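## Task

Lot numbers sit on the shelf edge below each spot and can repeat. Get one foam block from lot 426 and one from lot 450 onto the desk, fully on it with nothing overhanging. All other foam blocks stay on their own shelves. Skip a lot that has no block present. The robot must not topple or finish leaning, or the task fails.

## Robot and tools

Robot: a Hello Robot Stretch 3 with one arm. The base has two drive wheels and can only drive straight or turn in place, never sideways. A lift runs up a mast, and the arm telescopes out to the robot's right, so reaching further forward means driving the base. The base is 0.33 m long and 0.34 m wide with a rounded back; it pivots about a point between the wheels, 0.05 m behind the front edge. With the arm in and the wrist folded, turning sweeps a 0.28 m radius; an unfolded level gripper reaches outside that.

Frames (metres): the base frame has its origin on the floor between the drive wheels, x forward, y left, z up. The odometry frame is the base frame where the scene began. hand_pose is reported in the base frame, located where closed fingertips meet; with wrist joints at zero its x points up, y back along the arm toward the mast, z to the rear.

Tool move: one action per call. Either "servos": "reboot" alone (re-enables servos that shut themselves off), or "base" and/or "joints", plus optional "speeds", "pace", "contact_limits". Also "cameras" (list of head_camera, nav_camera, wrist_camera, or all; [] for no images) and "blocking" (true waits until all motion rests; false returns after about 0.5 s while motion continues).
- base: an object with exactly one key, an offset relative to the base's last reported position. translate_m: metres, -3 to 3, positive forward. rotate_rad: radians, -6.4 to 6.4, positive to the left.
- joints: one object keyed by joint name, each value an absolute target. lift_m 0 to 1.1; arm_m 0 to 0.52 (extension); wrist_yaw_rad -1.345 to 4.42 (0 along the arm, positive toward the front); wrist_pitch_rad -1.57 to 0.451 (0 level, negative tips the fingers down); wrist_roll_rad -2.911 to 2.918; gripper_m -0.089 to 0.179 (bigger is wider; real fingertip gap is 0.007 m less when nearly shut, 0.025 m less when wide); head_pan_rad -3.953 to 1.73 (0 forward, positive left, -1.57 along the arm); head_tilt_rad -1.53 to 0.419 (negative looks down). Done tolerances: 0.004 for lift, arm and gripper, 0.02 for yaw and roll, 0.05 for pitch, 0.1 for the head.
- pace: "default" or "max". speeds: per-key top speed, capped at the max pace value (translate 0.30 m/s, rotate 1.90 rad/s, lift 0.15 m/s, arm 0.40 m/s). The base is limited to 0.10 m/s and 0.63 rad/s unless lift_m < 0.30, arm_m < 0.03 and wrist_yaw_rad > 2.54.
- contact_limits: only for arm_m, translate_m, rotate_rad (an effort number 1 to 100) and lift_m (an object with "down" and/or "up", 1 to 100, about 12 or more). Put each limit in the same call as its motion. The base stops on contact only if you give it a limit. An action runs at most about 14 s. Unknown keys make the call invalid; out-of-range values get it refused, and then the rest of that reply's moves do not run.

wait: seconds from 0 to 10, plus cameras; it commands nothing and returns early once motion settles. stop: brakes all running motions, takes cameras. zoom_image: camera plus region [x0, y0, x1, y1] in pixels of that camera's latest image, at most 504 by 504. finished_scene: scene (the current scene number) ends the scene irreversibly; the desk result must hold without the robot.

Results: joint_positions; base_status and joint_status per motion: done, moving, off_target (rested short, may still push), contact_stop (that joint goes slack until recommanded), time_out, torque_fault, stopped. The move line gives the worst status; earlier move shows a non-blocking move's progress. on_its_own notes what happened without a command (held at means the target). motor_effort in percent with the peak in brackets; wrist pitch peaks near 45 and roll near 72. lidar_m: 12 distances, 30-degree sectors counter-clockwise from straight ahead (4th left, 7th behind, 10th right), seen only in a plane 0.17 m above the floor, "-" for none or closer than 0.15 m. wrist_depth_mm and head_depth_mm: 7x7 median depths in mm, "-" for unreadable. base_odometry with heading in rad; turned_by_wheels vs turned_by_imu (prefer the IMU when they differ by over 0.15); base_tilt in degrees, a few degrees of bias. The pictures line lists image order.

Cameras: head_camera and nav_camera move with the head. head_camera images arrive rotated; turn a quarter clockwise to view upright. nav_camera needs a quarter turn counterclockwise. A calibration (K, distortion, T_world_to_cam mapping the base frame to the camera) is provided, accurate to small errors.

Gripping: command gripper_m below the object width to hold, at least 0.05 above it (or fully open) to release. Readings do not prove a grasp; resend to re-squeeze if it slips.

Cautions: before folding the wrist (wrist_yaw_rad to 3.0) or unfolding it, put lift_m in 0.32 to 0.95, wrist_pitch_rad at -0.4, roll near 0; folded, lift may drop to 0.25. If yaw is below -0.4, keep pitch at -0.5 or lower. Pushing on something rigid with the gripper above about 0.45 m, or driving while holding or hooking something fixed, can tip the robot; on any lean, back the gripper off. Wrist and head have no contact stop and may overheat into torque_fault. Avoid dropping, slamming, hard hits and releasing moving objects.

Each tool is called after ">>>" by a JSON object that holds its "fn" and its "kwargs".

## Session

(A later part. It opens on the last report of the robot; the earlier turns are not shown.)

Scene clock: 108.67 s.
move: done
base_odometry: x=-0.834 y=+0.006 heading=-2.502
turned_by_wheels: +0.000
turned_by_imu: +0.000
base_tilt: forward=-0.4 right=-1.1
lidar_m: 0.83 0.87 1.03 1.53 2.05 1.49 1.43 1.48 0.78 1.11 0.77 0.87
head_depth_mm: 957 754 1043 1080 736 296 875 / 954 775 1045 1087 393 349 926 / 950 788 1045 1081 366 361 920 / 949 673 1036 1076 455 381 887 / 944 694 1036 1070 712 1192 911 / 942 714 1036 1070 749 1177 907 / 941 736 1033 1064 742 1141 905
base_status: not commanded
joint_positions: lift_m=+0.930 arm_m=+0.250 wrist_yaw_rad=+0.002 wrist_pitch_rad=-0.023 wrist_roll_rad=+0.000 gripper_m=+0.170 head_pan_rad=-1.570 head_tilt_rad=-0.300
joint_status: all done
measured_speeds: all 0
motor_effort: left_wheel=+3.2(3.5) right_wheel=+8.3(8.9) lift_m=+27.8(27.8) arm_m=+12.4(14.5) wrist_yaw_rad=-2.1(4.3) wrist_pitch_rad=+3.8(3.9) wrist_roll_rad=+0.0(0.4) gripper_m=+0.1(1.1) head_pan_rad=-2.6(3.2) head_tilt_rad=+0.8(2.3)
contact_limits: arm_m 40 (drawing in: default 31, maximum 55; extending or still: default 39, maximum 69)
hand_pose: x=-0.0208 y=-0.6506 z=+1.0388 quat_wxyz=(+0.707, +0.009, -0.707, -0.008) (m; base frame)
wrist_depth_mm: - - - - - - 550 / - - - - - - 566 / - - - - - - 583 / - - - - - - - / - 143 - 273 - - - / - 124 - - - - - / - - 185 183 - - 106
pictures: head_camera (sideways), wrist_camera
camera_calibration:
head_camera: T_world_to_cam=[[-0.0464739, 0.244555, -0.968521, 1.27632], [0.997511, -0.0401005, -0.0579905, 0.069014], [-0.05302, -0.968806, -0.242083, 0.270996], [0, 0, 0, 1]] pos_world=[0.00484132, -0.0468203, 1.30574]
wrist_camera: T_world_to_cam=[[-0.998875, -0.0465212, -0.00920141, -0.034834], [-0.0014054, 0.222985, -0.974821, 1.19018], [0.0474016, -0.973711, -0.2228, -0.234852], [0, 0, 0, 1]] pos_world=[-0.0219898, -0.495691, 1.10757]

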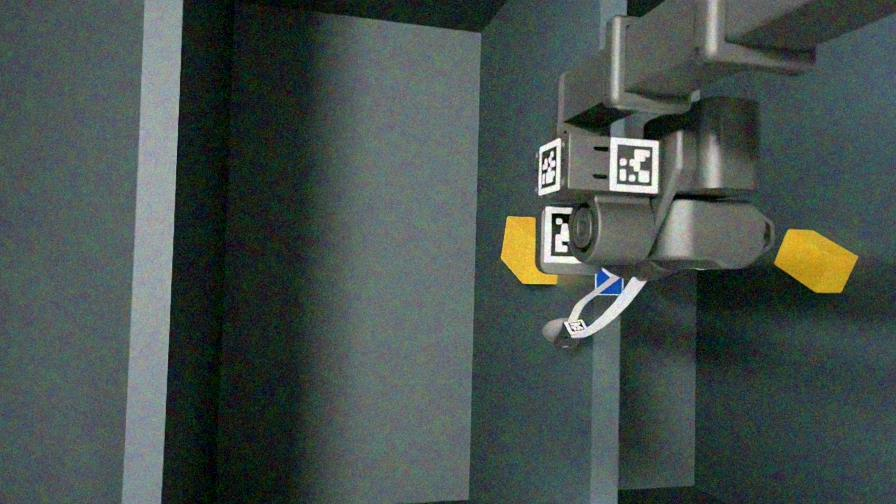

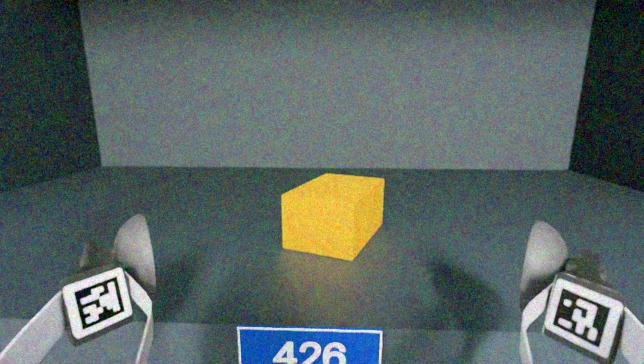

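>>> {"fn": "move", "kwargs": {"joints": {"arm_m":0.405}, "contact_limits": {"arm_m":40}, "cameras": ["wrist_camera"]}}

>>> {"fn": "move", "kwargs": {"joints": {"gripper_m":0.015}, "cameras": ["wrist_camera"]}}

>>> {"fn": "move", "kwargs": {"joints": {"lift_m":0.985}, "cameras": ["wrist_camera"]}}

Scene clock: 117.33 s.
move: done
base_odometry: x=-0.834 y=+0.006 heading=-2.502
turned_by_wheels: +0.000
turned_by_imu: +0.000
base_tilt: forward=-0.3 right=-1.1
lidar_m: 0.83 0.87 1.03 1.53 2.05 1.49 1.43 1.48 0.78 1.10 0.77 0.87
head_depth_mm: 954 756 1041 1077 737 - 927 / 950 776 1047 1084 399 1111 926 / 948 787 1039 1080 505 1196 922 / 946 674 1037 1078 531 1189 891 / 946 696 1039 1076 754 1182 914 / 940 714 1035 1070 748 1178 909 / 939 736 1030 1065 740 1136 904
base_status: not commanded
joint_positions: lift_m=+0.930 arm_m=+0.405 wrist_yaw_rad=+0.002 wrist_pitch_rad=-0.023 wrist_roll_rad=+0.000 gripper_m=+0.170 head_pan_rad=-1.570 head_tilt_rad=-0.300
joint_status: all done
measured_speeds: all 0
motor_effort: left_wheel=+2.8(3.5) right_wheel=+7.6(9.0) lift_m=+27.2(29.8) arm_m=+12.6(14.5) wrist_yaw_rad=-2.6(4.2) wrist_pitch_rad=+3.7(3.9) wrist_roll_rad=+0.3(0.3) gripper_m=+0.3(1.0) head_pan_rad=-2.2(3.1) head_tilt_rad=+0.9(1.1)
contact_limits: arm_m 40 (drawing in: default 31, maximum 55; extending or still: default 39, maximum 69)
hand_pose: x=-0.0208 y=-0.8056 z=+1.0388 quat_wxyz=(+0.707, +0.009, -0.707, -0.008) (m; base frame)
wrist_depth_mm: - - - - - - - / - - - - - - - / - - - - - - - / - - - - - - - / - 143 - 175 - - - / - 124 128 136 144 - - / 116 160 118 108 142 160 106
pictures: wrist_camera
camera_calibration:
wrist_camera: T_world_to_cam=[[-0.998875, -0.0465212, -0.00920141, -0.0420448], [-0.0014054, 0.222985, -0.974821, 1.22474], [0.0474016, -0.973711, -0.2228, -0.385777], [0, 0, 0, 1]] pos_world=[-0.0219898, -0.650691, 1.10757]

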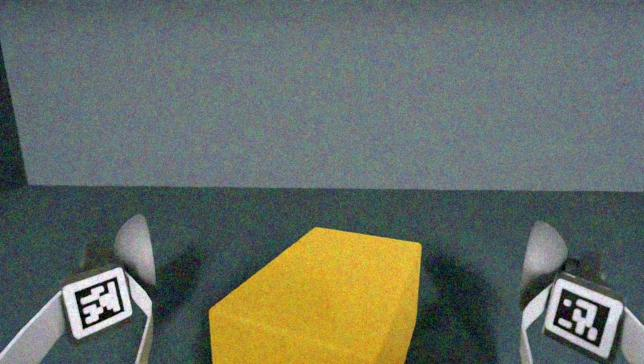

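Scene clock: 119.40 s.
move: done
base_odometry: x=-0.834 y=+0.006 heading=-2.502
turned_by_wheels: +0.000
turned_by_imu: +0.000
base_tilt: forward=-0.3 right=-1.2
lidar_m: 0.83 0.86 1.04 1.53 2.06 1.49 1.43 1.48 0.78 1.10 0.77 0.87
head_depth_mm: 954 753 1044 1074 738 - 928 / 953 775 1043 1087 398 1111 924 / 944 787 1047 1082 506 1195 922 / 950 673 1038 1078 531 1191 890 / 944 694 1037 1072 756 1186 912 / 944 714 1035 1073 747 1180 904 / 936 736 1027 1069 743 1139 904
base_status: not commanded
joint_positions: lift_m=+0.930 arm_m=+0.405 wrist_yaw_rad=-0.001 wrist_pitch_rad=-0.014 wrist_roll_rad=+0.000 gripper_m=+0.016 head_pan_rad=-1.570 head_tilt_rad=-0.300
joint_status: all done
measured_speeds: all 0
motor_effort: left_wheel=+2.7(3.4) right_wheel=+8.1(8.9) lift_m=+26.2(27.8) arm_m=+9.8(13.6) wrist_yaw_rad=+0.2(3.9) wrist_pitch_rad=+2.2(3.9) wrist_roll_rad=+0.0(0.4) gripper_m=-19.2(91.0) head_pan_rad=-2.1(3.0) head_tilt_rad=-1.3(1.3)
contact_limits: arm_m 40 (drawing in: default 31, maximum 55; extending or still: default 39, maximum 69)
hand_pose: x=-0.0217 y=-0.8058 z=+1.0410 quat_wxyz=(+0.707, +0.005, -0.707, -0.006) (m; base frame)
wrist_depth_mm: - - - - - - - / - - - - - - - / - - - - - - - / - - - - - - - / - - 154 176 158 - - / - - 128 137 126 - - / - 95 122 114 163 120 171
pictures: wrist_camera
camera_calibration:
wrist_camera: T_world_to_cam=[[-0.999027, -0.0432227, -0.00880875, -0.0407111], [-0.000672171, 0.214588, -0.976704, 1.22219], [0.044106, -0.975748, -0.214408, -0.395962], [0, 0, 0, 1]] pos_world=[-0.0223857, -0.650385, 1.10846]

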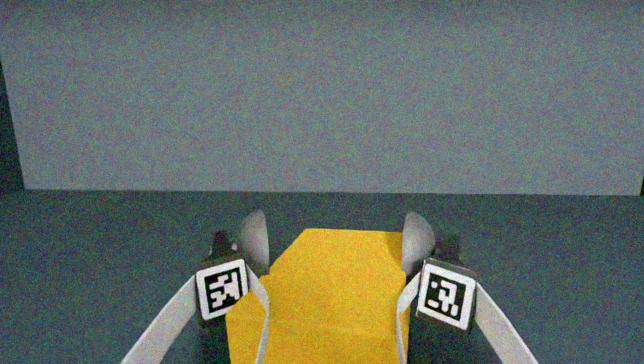

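Scene clock: 120.73 s.
move: done
base_odometry: x=-0.834 y=+0.006 heading=-2.502
turned_by_wheels: +0.000
turned_by_imu: +0.000
base_tilt: forward=-0.3 right=-1.2
lidar_m: 0.83 0.86 1.03 1.53 2.05 1.49 1.43 1.48 0.78 1.10 0.77 0.87
head_depth_mm: 953 757 1044 1079 295 1120 930 / 950 775 1043 464 678 1195 923 / 946 789 1044 514 676 1189 921 / 946 675 1036 591 672 1187 889 / 944 692 1037 1073 757 1182 915 / 941 713 1035 1072 751 1185 907 / 935 739 1032 1068 744 1132 906
base_status: not commanded
joint_positions: lift_m=+0.985 arm_m=+0.405 wrist_yaw_rad=-0.001 wrist_pitch_rad=-0.018 wrist_roll_rad=+0.000 gripper_m=+0.016 head_pan_rad=-1.570 head_tilt_rad=-0.300
joint_status: all done
measured_speeds: all 0
motor_effort: left_wheel=+2.6(3.0) right_wheel=+7.9(8.6) lift_m=+29.6(32.2) arm_m=+5.7(9.9) wrist_yaw_rad=+1.7(2.1) wrist_pitch_rad=+2.8(2.9) wrist_roll_rad=-0.1(0.3) gripper_m=-19.2(19.8) head_pan_rad=-2.3(2.6) head_tilt_rad=-1.1(1.5)
contact_limits: arm_m 40 (drawing in: default 31, maximum 55; extending or still: default 39, maximum 69)
hand_pose: x=-0.0217 y=-0.8058 z=+1.0951 quat_wxyz=(+0.707, +0.006, -0.707, -0.007) (m; base frame)
wrist_depth_mm: - - - - - - - / - - - - - - - / - - - - - - - / - - - - - - - / - - 153 176 148 - - / - - 128 137 126 - - / - - 121 114 - 107 -
pictures: wrist_camera
camera_calibration:
wrist_camera: T_world_to_cam=[[-0.999027, -0.0431944, -0.00895024, -0.0400517], [-0.000672544, 0.217789, -0.975996, 1.2768], [0.0441069, -0.97504, -0.217606, -0.380175], [0, 0, 0, 1]] pos_world=[-0.0223857, -0.650488, 1.16306]

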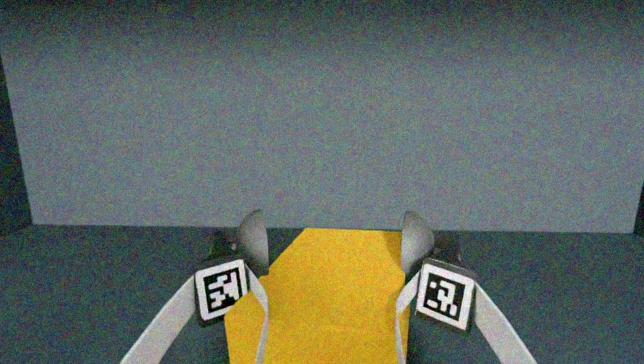

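>>> {"fn": "move", "kwargs": {"joints": {"arm_m":0.0}, "cameras": []}}

>>> {"fn": "move", "kwargs": {"base": {"translate_m":-0.46}, "joints": {"lift_m":0.85}, "cameras": []}}

>>> {"fn": "move", "kwargs": {"base": {"rotate_rad":1.545}, "cameras": []}}

>>> {"fn": "move", "kwargs": {"base": {"translate_m":1.2}, "joints": {"head_tilt_rad":-0.5}, "cameras": ["head_camera","nav_camera"]}}

Scene clock: 156.50 s.
move: done
base_odometry: x=-0.834 y=+0.006 heading=-2.502
turned_by_wheels: +0.000
turned_by_imu: +0.000
base_tilt: forward=-0.4 right=-1.1
lidar_m: 0.84 0.86 1.04 1.53 2.05 1.48 1.43 1.49 0.79 1.10 0.77 0.87
head_depth_mm: 956 753 1046 1079 789 1109 - / 952 774 1048 1088 779 1200 993 / 950 787 1040 1084 722 - - / 948 673 1037 1074 715 - - / 944 691 1038 1075 754 1137 909 / 943 711 1032 1077 750 1182 913 / 941 735 1030 1072 743 1140 904
base_status: not commanded
joint_positions: lift_m=+0.985 arm_m=+0.001 wrist_yaw_rad=-0.001 wrist_pitch_rad=-0.018 wrist_roll_rad=+0.000 gripper_m=+0.016 head_pan_rad=-1.570 head_tilt_rad=-0.300
joint_status: all done
measured_speeds: all 0
motor_effort: left_wheel=+2.5(3.1) right_wheel=+7.6(8.5) lift_m=+29.2(30.0) arm_m=-12.4(14.6) wrist_yaw_rad=-0.4(2.0) wrist_pitch_rad=+2.8(2.9) wrist_roll_rad=-0.2(0.4) gripper_m=-18.9(19.9) head_pan_rad=-1.5(2.4) head_tilt_rad=-2.2(2.6)
hand_pose: x=-0.0217 y=-0.4013 z=+1.0951 quat_wxyz=(+0.707, +0.006, -0.707, -0.007) (m; base frame)
wrist_depth_mm: - - - - - 782 - / - - - - - - - / - - - - - 820 - / - - - - - - - / - - 153 176 148 - - / - - 128 137 126 121 - / - - 121 114 - 107 -
pictures: none
No camera images: "cameras" was empty.

Scene clock: 162.23 s.
move: done
base_odometry: x=-0.465 y=+0.281 heading=-2.501
turned_by_wheels: +0.000
turned_by_imu: +0.000
base_tilt: forward=-0.4 right=-1.2
lidar_m: 1.29 1.34 1.27 3.57 1.40 1.01 0.98 1.01 1.15 0.66 1.15 1.08
head_depth_mm: 958 757 1055 1104 790 1204 934 / 957 771 1052 1091 782 1205 928 / 558 583 1031 1076 725 1202 420 / 556 583 609 645 676 714 418 / 949 689 1043 1077 707 1137 855 / 947 711 1042 1075 749 1178 910 / 946 734 1037 1070 742 1168 903
base_status: done
joint_positions: lift_m=+0.850 arm_m=+0.001 wrist_yaw_rad=-0.001 wrist_pitch_rad=-0.019 wrist_roll_rad=+0.000 gripper_m=+0.016 head_pan_rad=-1.570 head_tilt_rad=-0.300
joint_status: all done
measured_speeds: all 0
motor_effort: left_wheel=-3.4(11.1) right_wheel=-8.3(11.4) lift_m=+23.8(27.0) arm_m=-8.0(12.4) wrist_yaw_rad=-0.6(1.9) wrist_pitch_rad=+3.1(3.1) wrist_roll_rad=-0.2(0.3) gripper_m=-19.2(19.8) head_pan_rad=-2.1(2.3) head_tilt_rad=-2.5(3.4)
hand_pose: x=-0.0217 y=-0.4013 z=+0.9599 quat_wxyz=(+0.707, +0.007, -0.707, -0.007) (m; base frame)
wrist_depth_mm: - - - 385 - - - / - - - 398 - - - / - - - 407 - - - / - - - 424 - - - / - - 154 180 162 - - / - - 128 137 126 - - / - - 121 114 - 107 -
pictures: none
No camera images: "cameras" was empty.

Scene clock: 165.80 s.
move: done
base_odometry: x=-0.465 y=+0.281 heading=-0.957
turned_by_wheels: +1.545
turned_by_imu: +1.520
base_tilt: forward=-0.4 right=-1.1
lidar_m: 3.59 1.46 1.02 0.97 1.00 1.17 0.66 1.14 1.08 1.29 1.32 1.27
head_depth_mm: 1153 1211 1266 1336 1406 1495 1545 / 1122 1178 1234 1311 1393 1467 1541 / 1119 1173 1232 1286 1371 1445 420 / 1116 1164 1225 1280 1355 1428 417 / 1107 1154 1208 1277 1352 1423 1433 / 1100 1149 1207 1261 1330 1409 1466 / 1089 1142 1198 1255 1322 1395 1454
base_status: done
joint_positions: lift_m=+0.850 arm_m=+0.001 wrist_yaw_rad=-0.001 wrist_pitch_rad=-0.019 wrist_roll_rad=+0.000 gripper_m=+0.016 head_pan_rad=-1.570 head_tilt_rad=-0.300
joint_status: not commanded
measured_speeds: all 0
motor_effort: left_wheel=-8.9(12.5) right_wheel=+8.1(12.5) lift_m=+26.0(26.7) arm_m=-12.5(12.6) wrist_yaw_rad=+0.0(1.7) wrist_pitch_rad=+3.0(3.1) wrist_roll_rad=-0.1(0.3) gripper_m=-19.2(19.8) head_pan_rad=-1.6(2.1) head_tilt_rad=-2.4(3.9)
hand_pose: x=-0.0217 y=-0.4013 z=+0.9599 quat_wxyz=(+0.707, +0.007, -0.707, -0.007) (m; base frame)
wrist_depth_mm: - - - - 965 - - / - - - - - - - / - - - - - - - / - - - - - - - / - - 161 193 174 - - / - - 128 137 126 - - / - - 121 114 - - -
pictures: none
No camera images: "cameras" was empty.

Scene clock: 178.93 s.
move: done
base_odometry: x=+0.227 y=-0.700 heading=-0.957
turned_by_wheels: +0.000
turned_by_imu: +0.001
base_tilt: forward=-0.4 right=-1.1
lidar_m: 2.42 1.55 1.08 1.03 1.06 1.40 1.85 1.84 1.32 0.79 0.68 1.29
head_depth_mm: 1052 1137 1240 1369 1495 735 1231 / 1048 1134 1233 1329 946 728 1228 / 1037 1120 1225 1295 942 460 1216 / 1030 1118 1221 1277 933 433 - / 1029 1110 1210 1268 923 671 1199 / 1027 1106 1197 1262 919 712 1196 / 1016 1098 1190 1256 912 707 627
base_status: done
joint_positions: lift_m=+0.850 arm_m=+0.001 wrist_yaw_rad=-0.001 wrist_pitch_rad=-0.019 wrist_roll_rad=+0.000 gripper_m=+0.016 head_pan_rad=-1.570 head_tilt_rad=-0.500
joint_status: all done
measured_speeds: all 0
motor_effort: left_wheel=+0.7(10.2) right_wheel=+10.4(13.7) lift_m=+28.8(30.2) arm_m=-8.6(12.9) wrist_yaw_rad=-0.4(1.8) wrist_pitch_rad=+3.0(3.1) wrist_roll_rad=-0.2(0.3) gripper_m=-18.8(19.9) head_pan_rad=-1.0(1.8) head_tilt_rad=+4.0(6.3)
hand_pose: x=-0.0217 y=-0.4013 z=+0.9599 quat_wxyz=(+0.707, +0.007, -0.707, -0.007) (m; base frame)
wrist_depth_mm: - - - - - - - / - - - - - - - / - - - - - - - / - - - - - - - / - - 158 181 173 - - / - - 128 138 126 - - / - - 121 114 - 120 -
pictures: head_camera (sideways), nav_camera (sideways)
camera_calibration:
head_camera: T_world_to_cam=[[-0.0465724, 0.432321, -0.900517, 1.18757], [0.997507, -0.0277193, -0.064896, 0.0779905], [-0.0530176, -0.901294, -0.429952, 0.515476], [0, 0, 0, 1]] pos_world=[0.00484103, -0.0466526, 1.29612]
nav_camera: T_world_to_cam=[[0.0173528, -0.455981, 0.88982, -1.11495], [-0.999791, -0.0175225, 0.0105182, 0.0426246], [0.0107957, -0.889817, -0.45619, 0.54692], [0, 0, 0, 1]] pos_world=[0.0560588, -0.0209899, 1.24116]

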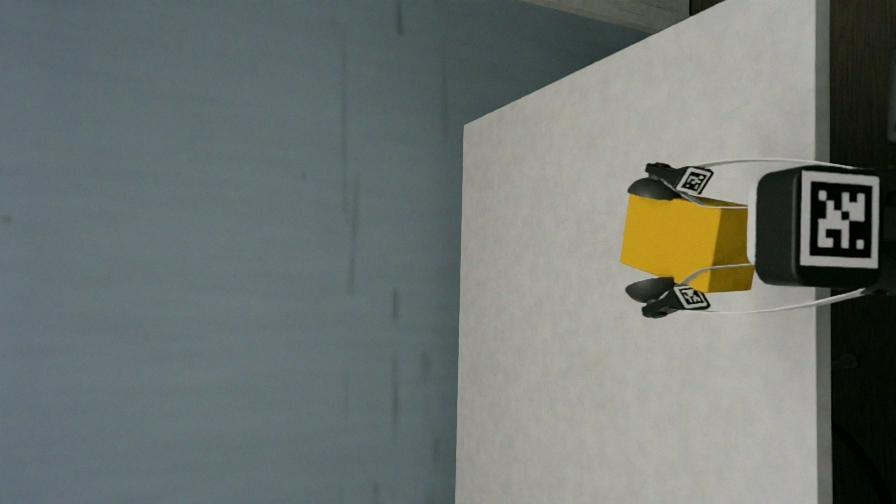

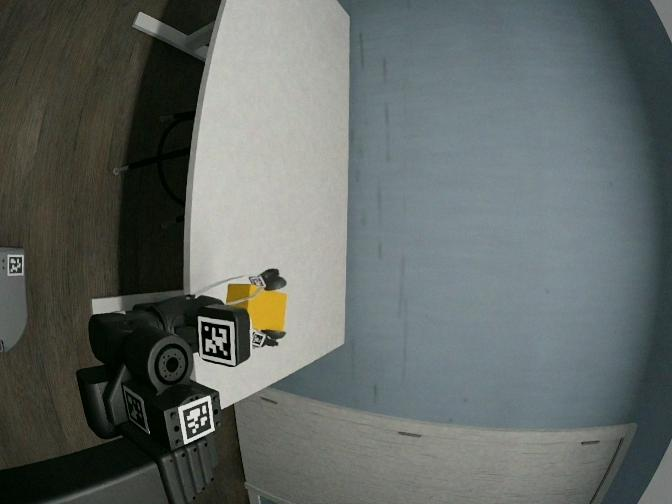

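Perfect pose. Place.

>>> {"fn": "move", "kwargs": {"joints": {"arm_m":0.31,"lift_m":0.72}, "cameras": []}}

>>> {"fn": "move", "kwargs": {"joints": {"lift_m":0.63}, "speeds": {"lift_m":0.03}, "contact_limits": {"lift_m":{"down":13}}, "cameras": ["head_camera"]}}

Scene clock: 187.13 s.
move: done
base_odometry: x=+0.227 y=-0.700 heading=-0.957
turned_by_wheels: +0.000
turned_by_imu: +0.000
base_tilt: forward=-0.2 right=-1.4
lidar_m: 2.43 1.54 1.09 1.03 1.06 1.40 1.85 1.85 1.32 0.79 0.67 1.29
head_depth_mm: 1047 1140 1240 1368 1502 732 645 / 1049 1131 1235 1341 947 508 371 / 1041 1120 1223 1289 944 512 1172 / 1032 1119 1215 1282 768 549 1217 / 1028 1112 1211 1279 925 713 1203 / 1025 1103 1202 1270 919 709 1202 / 1016 1097 1191 1258 911 706 627
base_status: not commanded
joint_positions: lift_m=+0.720 arm_m=+0.310 wrist_yaw_rad=-0.001 wrist_pitch_rad=-0.019 wrist_roll_rad=+0.000 gripper_m=+0.016 head_pan_rad=-1.570 head_tilt_rad=-0.500
joint_status: all done
measured_speeds: all 0
motor_effort: left_wheel=+0.6(0.9) right_wheel=+10.2(11.1) lift_m=+28.9(31.7) arm_m=+13.5(14.8) wrist_yaw_rad=+1.0(1.7) wrist_pitch_rad=+3.0(3.1) wrist_roll_rad=+0.1(0.3) gripper_m=-19.7(19.7) head_pan_rad=-0.1(1.2) head_tilt_rad=+4.4(5.2)
hand_pose: x=-0.0217 y=-0.7107 z=+0.8298 quat_wxyz=(+0.707, +0.007, -0.707, -0.007) (m; base frame)
wrist_depth_mm: - - - - - - - / - - - - - - - / - - - - - - - / - - - - - - - / - - 154 176 148 - - / - - 128 137 126 - - / - - 121 114 - 107 -
pictures: none
No camera images: "cameras" was empty.

Scene clock: 190.23 s.
move: contact_stop
base_odometry: x=+0.227 y=-0.700 heading=-0.957
turned_by_wheels: +0.000
turned_by_imu: +0.000
base_tilt: forward=-0.4 right=-1.1
lidar_m: 2.42 1.55 1.08 1.03 1.06 1.40 1.85 1.85 1.32 0.79 0.68 1.29
head_depth_mm: 1052 1135 1242 1371 1504 733 1228 / 1043 1132 1235 1333 948 729 466 / 1039 1121 1232 1289 939 545 605 / 1034 1120 1216 1277 934 567 1210 / 1028 1115 1205 1273 927 713 1204 / 1024 1108 1202 1262 920 710 1192 / 1015 1096 1195 1251 914 708 626
base_status: not commanded
joint_positions: lift_m=+0.649 arm_m=+0.310 wrist_yaw_rad=+0.001 wrist_pitch_rad=+0.023 wrist_roll_rad=+0.001 gripper_m=+0.016 head_pan_rad=-1.570 head_tilt_rad=-0.500
joint_status: lift_m contact_stop (moved -0.071 of -0.090)
measured_speeds: translate_m=+0.000 rotate_rad=+0.000 lift_m=+0.001 arm_m=+0.000 wrist_yaw_rad=+0.000 wrist_pitch_rad=+0.000 wrist_roll_rad=+0.000 head_pan_rad=+0.000 head_tilt_rad=+0.000
on_its_own: lift_m is slack since a contact_stop (your +0.630 is given up)
motor_effort: left_wheel=-0.6(1.0) right_wheel=+4.9(10.9) lift_m=+24.8(27.0) arm_m=+8.5(13.0) wrist_yaw_rad=-0.6(1.9) wrist_pitch_rad=-4.7(9.1) wrist_roll_rad=-0.5(0.8) gripper_m=-19.2(19.9) head_pan_rad=-0.1(0.8) head_tilt_rad=+3.1(4.5)
contact_limits: lift_m down 13 (down: maximum 72; up: maximum 65)
hand_pose: x=-0.0213 y=-0.7117 z=+0.7701 quat_wxyz=(+0.707, -0.008, -0.707, +0.008) (m; base frame)
wrist_depth_mm: - - - - - - - / - - - - - - - / - - - - - - - / - - - - - - - / - - 153 182 148 - - / - - 128 138 127 - - / - - 121 114 - 108 -
pictures: head_camera (sideways)
camera_calibration:
head_camera: T_world_to_cam=[[-0.0465815, 0.432119, -0.900613, 1.18768], [0.997507, -0.0277297, -0.064898, 0.0779926], [-0.0530174, -0.90139, -0.42975, 0.515209], [0, 0, 0, 1]] pos_world=[0.004841, -0.0466535, 1.29612]

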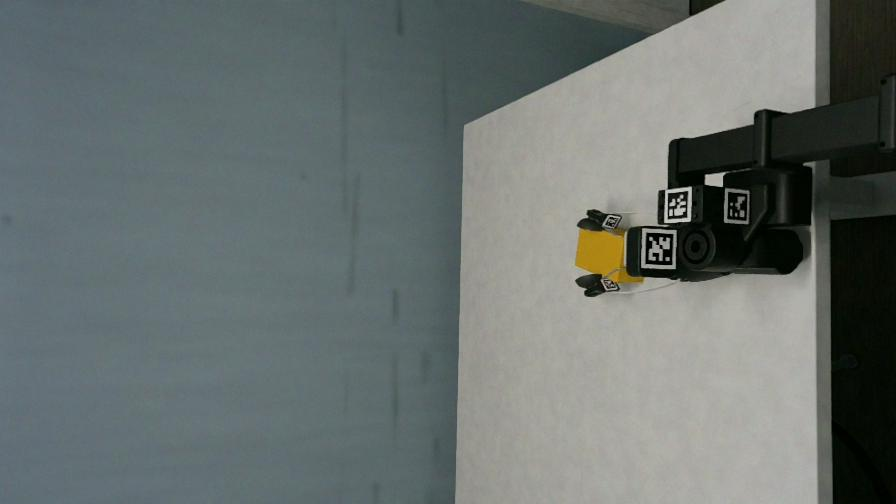

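>>> {"fn": "move", "kwargs": {"joints": {"gripper_m":0.15}, "cameras": []}}

>>> {"fn": "move", "kwargs": {"joints": {"lift_m":0.8}, "cameras": ["head_camera"]}}

>>> {"fn": "move", "kwargs": {"joints": {"arm_m":0.0,"wrist_pitch_rad":-0.4,"head_pan_rad":0.5,"head_tilt_rad":-0.3}, "cameras": []}}

>>> {"fn": "move", "kwargs": {"joints": {"wrist_yaw_rad":3.0,"gripper_m":0.04}, "base": {"translate_m":0.3}, "pace": "max", "cameras": []}}

>>> {"fn": "move", "kwargs": {"joints": {"lift_m":0.28}, "base": {"translate_m":0.3}, "pace": "max", "cameras": []}}

>>> {"fn": "move", "kwargs": {"base": {"translate_m":1.3}, "pace": "max", "cameras": []}}

>>> {"fn": "move", "kwargs": {"base": {"rotate_rad":1.597}, "pace": "max", "cameras": ["nav_camera"]}}

Scene clock: 221.90 s.
move: done
base_odometry: x=+0.227 y=-0.700 heading=-0.957
turned_by_wheels: +0.000
turned_by_imu: +0.000
base_tilt: forward=-0.4 right=-1.2
lidar_m: 2.43 1.54 1.08 1.03 1.06 1.40 1.84 1.84 1.31 0.79 0.67 1.29
head_depth_mm: 1053 1139 1243 1363 1483 734 1227 / 1041 1129 1232 1334 953 728 465 / 1037 1127 1220 1288 939 545 604 / 1032 1119 1217 1285 898 565 1205 / 1029 1113 1207 1270 924 714 1205 / 1020 1101 1197 1263 916 711 1200 / 1014 1098 1192 1265 912 708 629
base_status: not commanded
joint_positions: lift_m=+0.650 arm_m=+0.310 wrist_yaw_rad=+0.000 wrist_pitch_rad=+0.007 wrist_roll_rad=+0.002 gripper_m=+0.150 head_pan_rad=-1.570 head_tilt_rad=-0.500
joint_status: all done
measured_speeds: all 0
on_its_own: lift_m is slack since a contact_stop (your +0.630 is given up)
motor_effort: left_wheel=-0.4(0.8) right_wheel=+5.0(6.1) lift_m=+26.0(27.2) arm_m=-12.4(13.4) wrist_yaw_rad=-0.3(2.8) wrist_pitch_rad=-1.9(4.8) wrist_roll_rad=-0.8(1.3) gripper_m=+0.3(81.5) head_pan_rad=+0.1(0.7) head_tilt_rad=+3.0(3.8)
contact_limits: lift_m down 13 (down: maximum 72; up: maximum 65)
hand_pose: x=-0.0215 y=-0.7114 z=+0.7670 quat_wxyz=(+0.707, -0.002, -0.707, +0.002) (m; base frame)
wrist_depth_mm: - - - - - - - / - - - - - - - / - - - - - - - / - - - - - - - / - 146 176 176 - 141 - / - 125 133 133 - 125 - / - 119 133 134 - - 110
pictures: none
No camera images: "cameras" was empty.

Scene clock: 224.10 s.
move: done
base_odometry: x=+0.227 y=-0.700 heading=-0.957
turned_by_wheels: +0.000
turned_by_imu: +0.000
base_tilt: forward=-0.4 right=-1.2
lidar_m: 2.43 1.55 1.09 1.03 1.06 1.40 1.85 1.84 1.32 0.79 0.67 1.29
head_depth_mm: 1048 1135 1240 1361 1498 732 296 / 1041 1125 1230 1333 504 369 606 / 1039 1123 1220 1294 484 659 1175 / 1032 1113 1220 1288 536 675 1214 / 1026 1111 1205 1271 889 714 1201 / 1021 1104 1203 1275 916 713 1198 / 1018 1097 1190 1251 909 706 625
base_status: not commanded
joint_positions: lift_m=+0.800 arm_m=+0.310 wrist_yaw_rad=+0.000 wrist_pitch_rad=-0.015 wrist_roll_rad=+0.002 gripper_m=+0.150 head_pan_rad=-1.570 head_tilt_rad=-0.500
joint_status: all done
measured_speeds: all 0
motor_effort: left_wheel=-0.3(0.7) right_wheel=+5.0(5.7) lift_m=+29.2(32.3) arm_m=-5.5(12.0) wrist_yaw_rad=-0.7(1.9) wrist_pitch_rad=+2.2(2.4) wrist_roll_rad=-0.8(1.0) gripper_m=+0.7(1.0) head_pan_rad=+0.7(0.8) head_tilt_rad=+3.0(3.7)
hand_pose: x=-0.0215 y=-0.7108 z=+0.9108 quat_wxyz=(+0.707, +0.006, -0.707, -0.006) (m; base frame)
wrist_depth_mm: - - - - - - - / - - - - - - - / - - - - - - - / - - - - - - - / - 146 - - - 142 - / - 126 - - - 124 - / - 118 - - - - 111
pictures: head_camera (sideways)
camera_calibration:
head_camera: T_world_to_cam=[[-0.0465815, 0.432119, -0.900613, 1.18768], [0.997507, -0.0277297, -0.064898, 0.0779926], [-0.0530174, -0.90139, -0.42975, 0.515209], [0, 0, 0, 1]] pos_world=[0.004841, -0.0466535, 1.29612]

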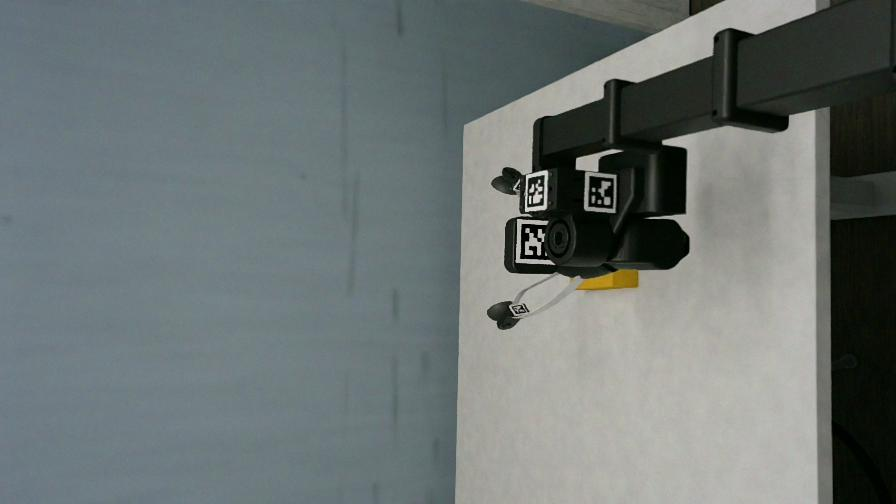

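Scene clock: 227.60 s.
move: done
base_odometry: x=+0.227 y=-0.700 heading=-0.957
turned_by_wheels: +0.000
turned_by_imu: +0.000
base_tilt: forward=-0.2 right=-1.2
lidar_m: 2.42 1.54 1.09 1.03 1.06 1.40 1.84 1.84 1.31 0.79 0.68 1.29
head_depth_mm: 2048 2098 2206 2270 2384 2061 1565 / 2114 2217 2275 2386 2479 2028 1551 / 2230 2321 2414 2517 2589 2030 1535 / 2329 2420 2553 2650 2715 2008 1536 / 2434 2558 2663 2796 2860 1981 1544 / 1475 1517 1578 1648 1732 1772 1523 / 1267 1311 1354 1406 1463 1518 1486
base_status: not commanded
joint_positions: lift_m=+0.800 arm_m=+0.001 wrist_yaw_rad=+0.000 wrist_pitch_rad=-0.412 wrist_roll_rad=+0.002 gripper_m=+0.150 head_pan_rad=+0.502 head_tilt_rad=-0.299
joint_status: all done
measured_speeds: all 0
motor_effort: left_wheel=-0.4(0.9) right_wheel=+5.1(5.8) lift_m=+25.3(29.8) arm_m=-12.1(14.6) wrist_yaw_rad=-1.2(2.0) wrist_pitch_rad=+1.8(4.6) wrist_roll_rad=-0.8(0.9) gripper_m=+0.5(1.0) head_pan_rad=-3.1(6.2) head_tilt_rad=-3.1(9.0)
hand_pose: x=-0.0215 y=-0.3706 z=+0.8139 quat_wxyz=(+0.692, +0.145, -0.692, -0.145) (m; base frame)
wrist_depth_mm: - - - - - - - / - - - - - - - / - - - - - - - / - - - - - - - / - 146 - - - 140 - / - 126 - - - 124 - / 951 940 980 990 943 918 114
pictures: none
No camera images: "cameras" was empty.

Scene clock: 231.57 s.
move: done
base_odometry: x=+0.399 y=-0.945 heading=-0.957
turned_by_wheels: +0.000
turned_by_imu: +0.000
base_tilt: forward=-0.4 right=-1.1
lidar_m: 2.13 2.18 1.10 1.05 1.07 1.42 2.15 1.82 0.89 0.58 0.80 1.06
head_depth_mm: 1791 1857 1936 1993 2084 2031 1565 / 1861 1932 2015 2116 2184 2018 1548 / 1956 2037 2130 2217 2309 1986 1541 / 2043 2130 2242 2335 2432 2010 1538 / 2140 2236 2363 2484 2562 1991 1530 / 2259 2375 2497 2603 2684 1974 1521 / 2349 2423 2552 1452 1494 1545 1516
base_status: done
joint_positions: lift_m=+0.800 arm_m=+0.001 wrist_yaw_rad=+2.997 wrist_pitch_rad=-0.412 wrist_roll_rad=+0.002 gripper_m=+0.040 head_pan_rad=+0.500 head_tilt_rad=-0.300
joint_status: all done
measured_speeds: all 0
motor_effort: left_wheel=+0.1(9.7) right_wheel=+9.1(12.5) lift_m=+28.6(29.5) arm_m=-10.3(12.8) wrist_yaw_rad=+1.4(7.9) wrist_pitch_rad=+1.9(2.0) wrist_roll_rad=-0.7(1.1) gripper_m=+0.3(82.0) head_pan_rad=-2.8(4.0) head_tilt_rad=-3.6(4.3)
hand_pose: x=+0.0112 y=+0.0772 z=+0.8139 quat_wxyz=(+0.195, +0.701, +0.094, +0.679) (m; base frame)
wrist_depth_mm: - 137 - - - - - / - 147 - - - - - / - 161 - - - - - / - 185 - - - - - / - - 202 - - - - / - - 127 - 130 - - / - - 260 980 954 969 961
pictures: none
No camera images: "cameras" was empty.

Scene clock: 235.83 s.
move: done
base_odometry: x=+0.572 y=-1.191 heading=-0.957
turned_by_wheels: +0.000
turned_by_imu: +0.000
base_tilt: forward=-0.2 right=-1.3
lidar_m: 1.83 1.88 1.12 1.06 1.09 1.43 2.44 1.10 0.61 0.74 0.88 1.66
head_depth_mm: 1537 1589 1654 1716 1791 1852 1563 / 1590 1665 1730 1806 1896 1936 1557 / 1665 1753 1823 1920 2002 2006 1539 / 1755 1828 1917 2022 2094 2001 1535 / 1836 1930 2035 2103 2223 2001 1531 / 1925 2031 2142 2242 2377 1974 1519 / 2030 2147 2282 2419 2478 1959 1516
base_status: done
joint_positions: lift_m=+0.280 arm_m=+0.001 wrist_yaw_rad=+2.997 wrist_pitch_rad=-0.414 wrist_roll_rad=+0.002 gripper_m=+0.040 head_pan_rad=+0.500 head_tilt_rad=-0.300
joint_status: all done
measured_speeds: all 0
motor_effort: left_wheel=+0.3(10.2) right_wheel=+9.2(12.7) lift_m=+25.8(28.8) arm_m=-9.0(11.3) wrist_yaw_rad=+1.0(3.3) wrist_pitch_rad=+2.2(2.2) wrist_roll_rad=-0.6(1.0) gripper_m=+0.8(1.0) head_pan_rad=-2.6(3.5) head_tilt_rad=-2.5(3.6)
hand_pose: x=+0.0111 y=+0.0770 z=+0.2936 quat_wxyz=(+0.195, +0.701, +0.095, +0.679) (m; base frame)
wrist_depth_mm: - 137 - - - - - / - 147 - - - - - / 924 161 868 905 883 874 876 / 733 186 652 716 703 704 694 / 605 580 203 565 568 579 579 / 512 514 127 301 129 495 496 / 284 280 258 268 423 430 428
pictures: none
No camera images: "cameras" was empty.

Scene clock: 241.53 s.
move: done
base_odometry: x=+1.320 y=-2.254 heading=-0.958
turned_by_wheels: +0.000
turned_by_imu: +0.001
base_tilt: forward=-0.3 right=-1.2
lidar_m: 0.55 0.56 0.74 1.80 1.36 1.53 3.71 1.09 1.12 1.16 0.81 0.57
head_depth_mm: 432 448 466 484 505 529 555 / 451 469 488 509 532 557 585 / 471 491 512 535 561 590 620 / 494 515 539 565 594 627 663 / 519 544 569 597 631 665 705 / 545 573 603 635 672 712 760 / 576 606 640 678 720 766 818
base_status: done
joint_positions: lift_m=+0.280 arm_m=+0.001 wrist_yaw_rad=+2.998 wrist_pitch_rad=-0.414 wrist_roll_rad=+0.002 gripper_m=+0.040 head_pan_rad=+0.500 head_tilt_rad=-0.300
joint_status: not commanded
measured_speeds: all 0
motor_effort: left_wheel=-0.5(13.6) right_wheel=+9.0(15.3) lift_m=+26.4(29.0) arm_m=-6.2(9.3) wrist_yaw_rad=+1.4(2.9) wrist_pitch_rad=+2.1(2.2) wrist_roll_rad=-0.7(1.2) gripper_m=+0.5(1.3) head_pan_rad=-2.3(3.3) head_tilt_rad=-0.6(2.7)
hand_pose: x=+0.0110 y=+0.0770 z=+0.2936 quat_wxyz=(+0.195, +0.701, +0.095, +0.679) (m; base frame)
wrist_depth_mm: - 137 - - - - - / - 148 - - - - - / 923 161 854 893 917 835 - / 726 185 665 712 699 700 - / 603 573 202 572 565 578 567 / 514 515 127 302 129 497 494 / 284 281 258 271 423 431 428
pictures: none
No camera images: "cameras" was empty.

Scene clock: 243.67 s.
move: done
base_odometry: x=+1.320 y=-2.254 heading=+0.639
turned_by_wheels: +1.597
turned_by_imu: +1.565
base_tilt: forward=-0.4 right=-1.3
lidar_m: 1.82 1.23 1.53 3.70 1.08 1.12 1.16 0.81 0.57 0.55 0.56 0.74
head_depth_mm: 2179 2250 2348 2422 2538 2048 1555 / 2267 2353 2450 2544 2614 2039 1553 / 1181 1267 1385 1505 1645 1786 1533 / 1072 1116 1171 1231 1302 1383 1451 / 1127 1172 1230 1296 1363 1448 1484 / 1183 1241 1306 1385 1464 1530 1528 / 1247 1315 1383 1459 1557 1650 1515
base_status: done
joint_positions: lift_m=+0.280 arm_m=+0.001 wrist_yaw_rad=+2.998 wrist_pitch_rad=-0.414 wrist_roll_rad=+0.002 gripper_m=+0.040 head_pan_rad=+0.500 head_tilt_rad=-0.300
joint_status: not commanded
measured_speeds: all 0
motor_effort: left_wheel=-5.4(14.6) right_wheel=+6.7(14.7) lift_m=+28.2(29.7) arm_m=-11.7(12.6) wrist_yaw_rad=+2.3(2.7) wrist_pitch_rad=+2.1(2.2) wrist_roll_rad=-0.8(1.0) gripper_m=+0.2(1.2) head_pan_rad=-2.1(3.1) head_tilt_rad=-0.1(1.2)
hand_pose: x=+0.0110 y=+0.0770 z=+0.2936 quat_wxyz=(+0.195, +0.701, +0.095, +0.679) (m; base frame)
wrist_depth_mm: - 137 - - - - - / - 147 - - - - - / - 162 863 899 885 882 882 / 737 186 663 708 706 711 691 / 610 573 202 572 563 583 575 / 510 508 127 302 129 502 492 / 283 282 256 269 428 432 431
pictures: nav_camera (sideways)
camera_calibration:
nav_camera: T_world_to_cam=[[0.229222, 0.144615, 0.962572, -1.21118], [0.491848, -0.870574, 0.0136673, 0.0293755], [0.839966, 0.470306, -0.270683, 0.300362], [0, 0, 0, 1]] pos_world=[0.0108863, 0.059466, 1.24675]

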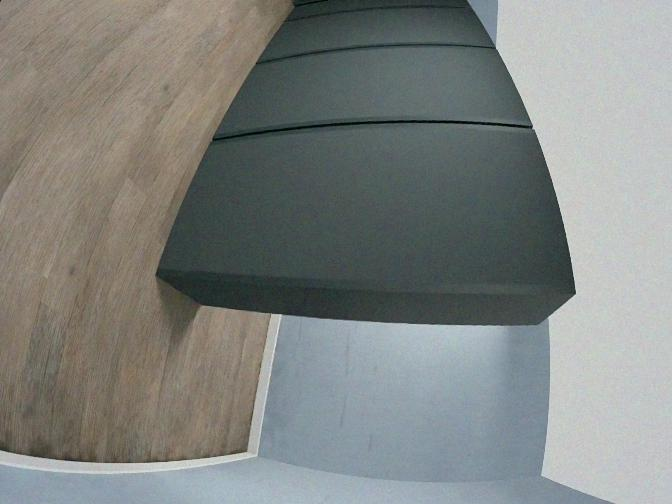

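>>> {"fn": "move", "kwargs": {"base": {"translate_m":0.8}, "joints": {"head_pan_rad":1.4}, "pace": "max", "cameras": ["nav_camera","head_camera"]}}

Scene clock: 254.53 s.
move: done
base_odometry: x=+1.962 y=-1.777 heading=+0.639
turned_by_wheels: +0.000
turned_by_imu: +0.000
base_tilt: forward=-0.3 right=-1.3
lidar_m: 1.71 0.75 0.61 1.11 2.04 1.73 1.95 0.76 0.54 0.51 0.53 0.70
head_depth_mm: 544 547 552 556 583 614 651 / 674 679 686 691 700 708 717 / 884 895 905 917 935 947 961 / 1287 1321 1338 1362 1409 1420 1438 / 2967 2452 2595 2674 2534 1975 1528 / 3201 3701 3841 - 2845 2000 1523 / 3247 3645 3813 3909 2826 1966 1514
base_status: done
joint_positions: lift_m=+0.280 arm_m=+0.001 wrist_yaw_rad=+2.998 wrist_pitch_rad=-0.414 wrist_roll_rad=+0.002 gripper_m=+0.040 head_pan_rad=+1.400 head_tilt_rad=-0.300
joint_status: all done
measured_speeds: all 0
motor_effort: left_wheel=+3.9(13.6) right_wheel=+2.5(13.5) lift_m=+27.8(28.1) arm_m=-6.3(9.5) wrist_yaw_rad=+2.6(2.9) wrist_pitch_rad=+2.1(2.2) wrist_roll_rad=-0.7(0.9) gripper_m=+0.7(0.9) head_pan_rad=-3.2(4.8) head_tilt_rad=+1.9(2.6)
hand_pose: x=+0.0110 y=+0.0770 z=+0.2936 quat_wxyz=(+0.195, +0.701, +0.095, +0.679) (m; base frame)
wrist_depth_mm: - 137 - - - - - / - 147 - - - - - / 955 162 869 897 847 - - / 735 186 662 707 705 675 691 / 608 577 202 572 560 588 574 / 518 513 126 301 129 493 496 / 283 280 258 269 420 434 434
pictures: head_camera (sideways), nav_camera (sideways)
camera_calibration:
head_camera: T_world_to_cam=[[0.00400222, -0.249483, -0.968371, 1.27585], [-0.976088, 0.209492, -0.0580058, 0.0810546], [0.217337, 0.945448, -0.242679, 0.270092], [0, 0, 0, 1]] pos_world=[0.015309, 0.0459637, 1.30574]
nav_camera: T_world_to_cam=[[0.0290947, 0.269453, 0.962574, -1.20995], [0.987736, -0.155534, 0.0136835, 0.0263202], [0.153401, 0.950371, -0.270673, 0.304589], [0, 0, 0, 1]] pos_world=[-0.0375185, 0.0406449, 1.24675]

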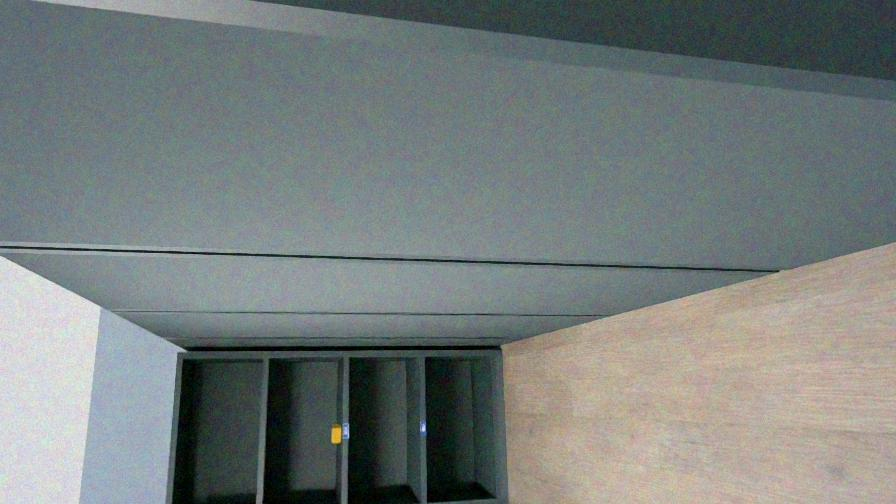

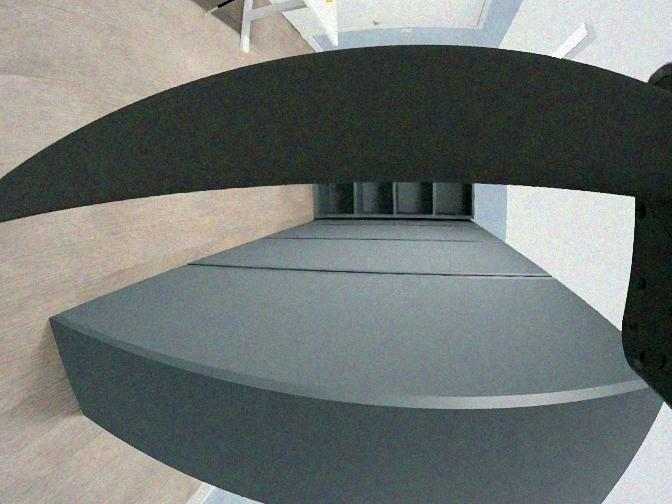

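>>> {"fn": "move", "kwargs": {"base": {"translate_m":1.25}, "pace": "max", "cameras": []}}

>>> {"fn": "move", "kwargs": {"base": {"rotate_rad":-1.597}, "joints": {"head_pan_rad":-1.9,"head_tilt_rad":-0.35}, "pace": "max", "cameras": ["nav_camera","head_camera"]}}

Scene clock: 271.63 s.
move: done
base_odometry: x=+2.966 y=-1.031 heading=+0.639
turned_by_wheels: +0.000
turned_by_imu: +0.001
base_tilt: forward=-0.3 right=-1.2
lidar_m: 0.56 0.57 0.76 1.87 0.72 0.76 2.15 0.68 0.48 0.46 0.47 0.58
head_depth_mm: 927 935 938 948 954 967 980 / 1149 1161 1169 1184 1194 1209 1224 / 1514 1530 1540 1558 1582 1616 1502 / 2181 2237 2301 2356 2381 2011 1537 / 3068 3806 - - 2848 1975 1526 / 3223 3775 - - 2838 1986 1522 / 3237 3705 3830 - 2824 1969 1519
base_status: done
joint_positions: lift_m=+0.280 arm_m=+0.001 wrist_yaw_rad=+2.998 wrist_pitch_rad=-0.414 wrist_roll_rad=+0.002 gripper_m=+0.040 head_pan_rad=+1.400 head_tilt_rad=-0.300
joint_status: not commanded
measured_speeds: all 0
motor_effort: left_wheel=+3.9(12.6) right_wheel=+3.2(16.4) lift_m=+24.4(29.7) arm_m=+1.7(3.2) wrist_yaw_rad=+0.9(2.8) wrist_pitch_rad=+2.1(2.3) wrist_roll_rad=-0.4(1.0) gripper_m=+0.5(1.0) head_pan_rad=-2.3(3.6) head_tilt_rad=+4.3(4.8)
hand_pose: x=+0.0110 y=+0.0770 z=+0.2936 quat_wxyz=(+0.195, +0.701, +0.095, +0.679) (m; base frame)
wrist_depth_mm: - 137 - - - - - / - 147 - - - 949 - / - 161 878 911 886 838 - / 699 186 660 713 707 705 589 / 607 580 202 566 569 578 579 / 514 506 127 300 129 494 492 / 283 280 258 270 425 434 428
pictures: none
No camera images: "cameras" was empty.

Scene clock: 274.37 s.
move: done
base_odometry: x=+2.966 y=-1.031 heading=-0.958
turned_by_wheels: -1.597
turned_by_imu: -1.567
base_tilt: forward=-0.4 right=-1.3
lidar_m: 0.46 0.47 0.59 0.56 0.57 0.76 1.85 0.72 0.76 2.20 0.69 0.48
head_depth_mm: 731 745 763 777 796 818 838 / 848 871 891 917 945 974 1000 / 3076 3264 3430 3385 2349 1209 1241 / 2983 3114 3270 3498 2611 1877 1465 / 2809 2974 3138 3299 2588 1868 1463 / 2713 2860 3060 3183 2583 1868 1460 / 2621 2750 2886 3093 2565 1850 1446
base_status: done
joint_positions: lift_m=+0.280 arm_m=+0.001 wrist_yaw_rad=+2.998 wrist_pitch_rad=-0.414 wrist_roll_rad=+0.002 gripper_m=+0.040 head_pan_rad=-1.908 head_tilt_rad=-0.350
joint_status: all done
measured_speeds: translate_m=+0.000 rotate_rad=+0.000 lift_m=+0.000 arm_m=+0.000 wrist_yaw_rad=+0.000 wrist_pitch_rad=+0.000 wrist_roll_rad=+0.000 head_pan_rad=+0.024 head_tilt_rad=+0.000
motor_effort: left_wheel=+4.9(14.8) right_wheel=-6.9(14.5) lift_m=+25.7(26.0) arm_m=-12.0(12.0) wrist_yaw_rad=+1.9(3.0) wrist_pitch_rad=+2.1(2.2) wrist_roll_rad=-0.8(1.1) gripper_m=+0.5(0.8) head_pan_rad=+3.1(5.3) head_tilt_rad=-3.8(6.7)
hand_pose: x=+0.0110 y=+0.0770 z=+0.2936 quat_wxyz=(+0.195, +0.701, +0.095, +0.679) (m; base frame)
wrist_depth_mm: 497 137 534 549 - - - / 539 148 - - - - - / - 162 170 - - - - / - 182 190 682 681 675 - / 599 577 202 574 563 577 560 / 514 508 127 300 129 491 483 / 282 281 258 268 425 433 429
pictures: head_camera (sideways), nav_camera (sideways)
camera_calibration:
head_camera: T_world_to_cam=[[0.053237, 0.291595, -0.955059, 1.25814], [0.928748, -0.365835, -0.0599252, 0.0719818], [-0.366868, -0.883819, -0.290295, 0.335653], [0, 0, 0, 1]] pos_world=[-0.010692, -0.0438772, 1.30335]
nav_camera: T_world_to_cam=[[-0.089101, -0.305521, 0.948007, -1.19024], [-0.948435, 0.316709, 0.0129268, 0.0391679], [-0.304192, -0.897971, -0.317986, 0.368949], [0, 0, 0, 1]] pos_world=[0.0433281, -0.0447416, 1.24517]

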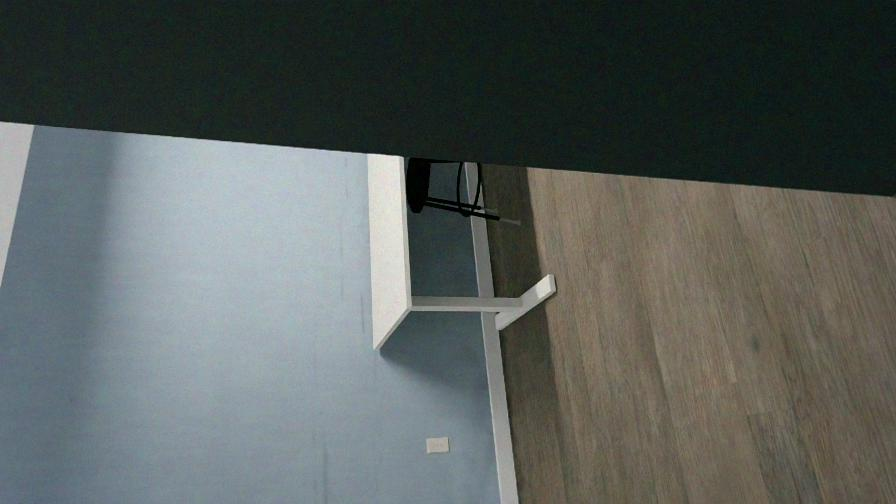

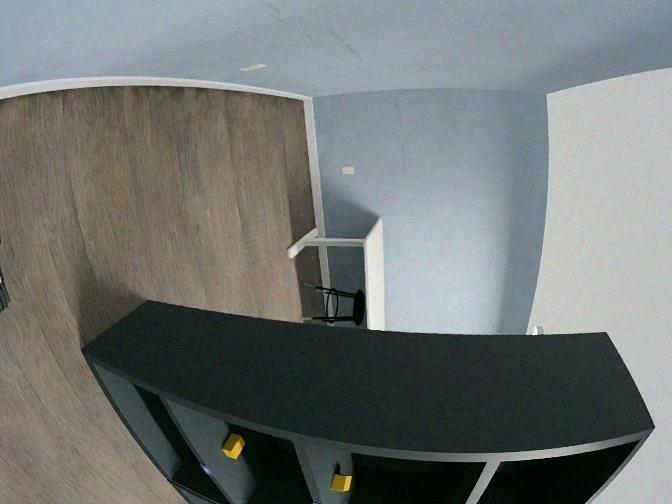

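>>> {"fn": "move", "kwargs": {"base": {"translate_m":-0.9}, "joints": {"head_pan_rad":-2.0,"head_tilt_rad":-0.35}, "pace": "max", "cameras": ["nav_camera","head_camera"]}}

Scene clock: 285.50 s.
move: done
base_odometry: x=+2.448 y=-0.295 heading=-0.957
turned_by_wheels: +0.000
turned_by_imu: -0.001
base_tilt: forward=-0.3 right=-1.1
lidar_m: 1.35 0.77 0.54 0.51 0.53 0.70 1.70 0.73 0.73 0.94 0.58 1.42
head_depth_mm: 618 634 665 702 747 817 917 / 691 722 761 789 756 842 855 / 780 815 895 915 694 1006 876 / 502 940 1002 1027 646 1120 874 / 453 893 956 975 638 1070 873 / 420 851 902 937 612 1022 863 / 417 811 856 889 588 980 860
base_status: done
joint_positions: lift_m=+0.280 arm_m=+0.001 wrist_yaw_rad=+2.998 wrist_pitch_rad=-0.414 wrist_roll_rad=+0.002 gripper_m=+0.040 head_pan_rad=-2.000 head_tilt_rad=-0.350
joint_status: all done
measured_speeds: all 0
motor_effort: left_wheel=-0.2(15.0) right_wheel=-10.6(14.5) lift_m=+27.4(27.7) arm_m=-11.8(12.6) wrist_yaw_rad=+2.3(3.1) wrist_pitch_rad=+2.1(2.2) wrist_roll_rad=-0.7(0.9) gripper_m=+0.5(0.9) head_pan_rad=-2.9(4.2) head_tilt_rad=-2.3(4.6)
hand_pose: x=+0.0110 y=+0.0770 z=+0.2936 quat_wxyz=(+0.195, +0.701, +0.095, +0.679) (m; base frame)
wrist_depth_mm: 461 137 493 516 531 542 - / 509 148 530 - - - - / 536 162 170 - - - - / - 182 188 655 671 671 694 / 584 562 203 564 563 579 579 / 509 510 127 298 129 498 496 / 283 281 259 270 423 436 429
pictures: head_camera (sideways), nav_camera (sideways)
camera_calibration:
head_camera: T_world_to_cam=[[0.0800343, 0.285921, -0.954905, 1.2578], [0.891208, -0.449618, -0.0599307, 0.0722268], [-0.446478, -0.846223, -0.2908, 0.336799], [0, 0, 0, 1]] pos_world=[-0.0146629, -0.0421498, 1.30335]
nav_camera: T_world_to_cam=[[-0.117056, -0.296557, 0.947814, -1.18984], [-0.915314, 0.402535, 0.012905, 0.0389581], [-0.385355, -0.866037, -0.318562, 0.370169], [0, 0, 0, 1]] pos_world=[0.0390281, -0.047956, 1.24516]

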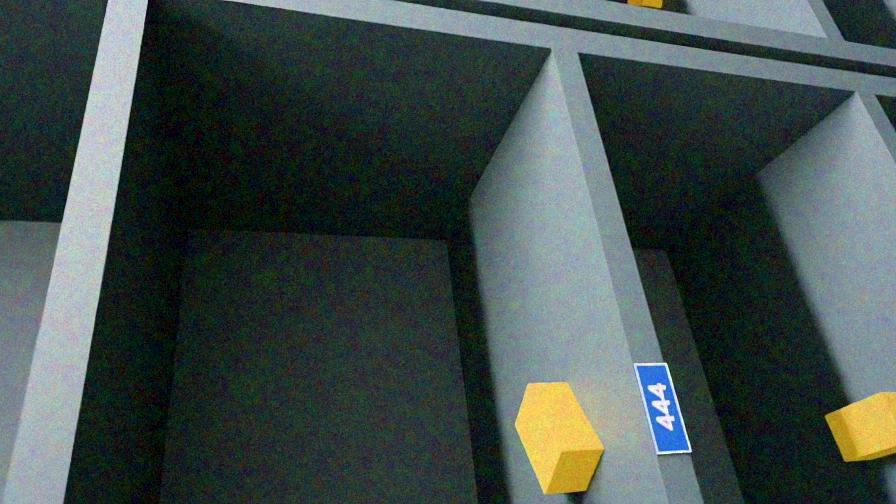

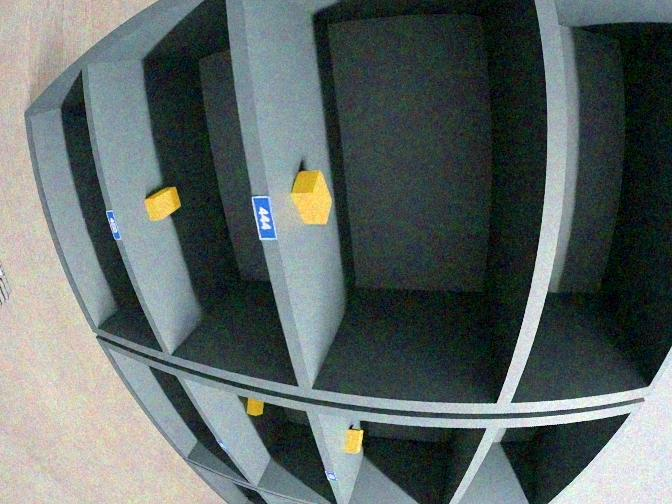

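>>> {"fn": "zoom_image", "kwargs": {"camera": "nav_camera", "region": [95, 205, 135, 245]}}

>>> {"fn": "move", "kwargs": {"base": {"translate_m":-0.8}, "pace": "max", "cameras": ["nav_camera"]}}

Scaled by 12.600 from the camera's 672x504 image, which has a finer 792x594 frame.

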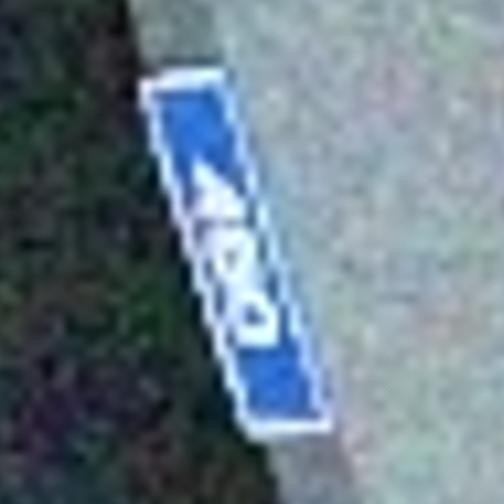

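Scene clock: 294.07 s.
move: done
base_odometry: x=+1.987 y=+0.359 heading=-0.957
turned_by_wheels: +0.000
turned_by_imu: +0.000
base_tilt: forward=-0.3 right=-1.2
lidar_m: 2.14 0.71 0.50 0.47 0.49 0.64 1.58 0.87 0.92 0.73 0.55 1.21
head_depth_mm: 795 786 842 861 869 931 1000 / 887 894 969 965 976 1047 970 / 972 1009 1097 1088 787 1128 904 / 907 978 1057 1074 722 1118 874 / 517 928 998 1016 676 1112 866 / 468 882 940 960 632 1077 866 / 470 842 893 924 625 1027 864
base_status: done
joint_positions: lift_m=+0.280 arm_m=+0.001 wrist_yaw_rad=+2.998 wrist_pitch_rad=-0.414 wrist_roll_rad=+0.002 gripper_m=+0.040 head_pan_rad=-2.000 head_tilt_rad=-0.350
joint_status: not commanded
measured_speeds: all 0
motor_effort: left_wheel=-4.7(14.1) right_wheel=-3.9(17.9) lift_m=+29.4(29.4) arm_m=-11.0(12.3) wrist_yaw_rad=+2.4(2.7) wrist_pitch_rad=+2.1(2.3) wrist_roll_rad=-0.7(1.0) gripper_m=+0.6(1.0) head_pan_rad=-2.4(3.0) head_tilt_rad=+0.2(1.7)
hand_pose: x=+0.0110 y=+0.0770 z=+0.2936 quat_wxyz=(+0.195, +0.701, +0.095, +0.679) (m; base frame)
wrist_depth_mm: 427 137 463 481 495 518 531 / 473 147 499 522 536 - - / 507 162 195 - - - - / 540 178 188 - - 678 664 / 581 561 201 571 571 585 573 / 516 511 127 299 129 495 492 / 284 280 257 271 420 433 431
pictures: nav_camera (sideways)
camera_calibration:
nav_camera: T_world_to_cam=[[-0.117056, -0.296557, 0.947814, -1.18984], [-0.915314, 0.402535, 0.012905, 0.0389581], [-0.385355, -0.866037, -0.318562, 0.370169], [0, 0, 0, 1]] pos_world=[0.0390281, -0.047956, 1.24516]

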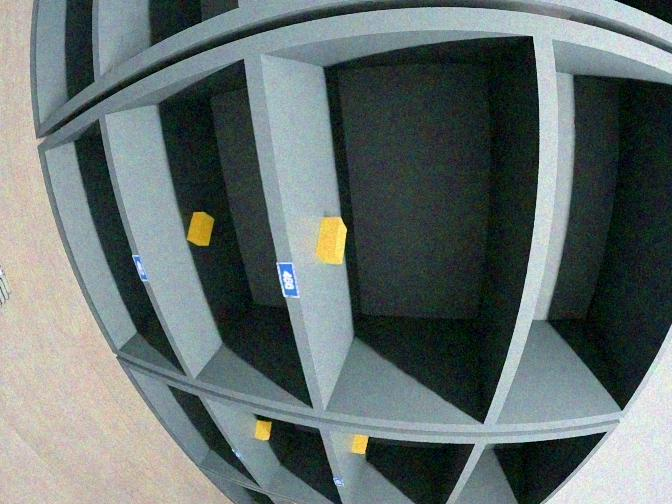

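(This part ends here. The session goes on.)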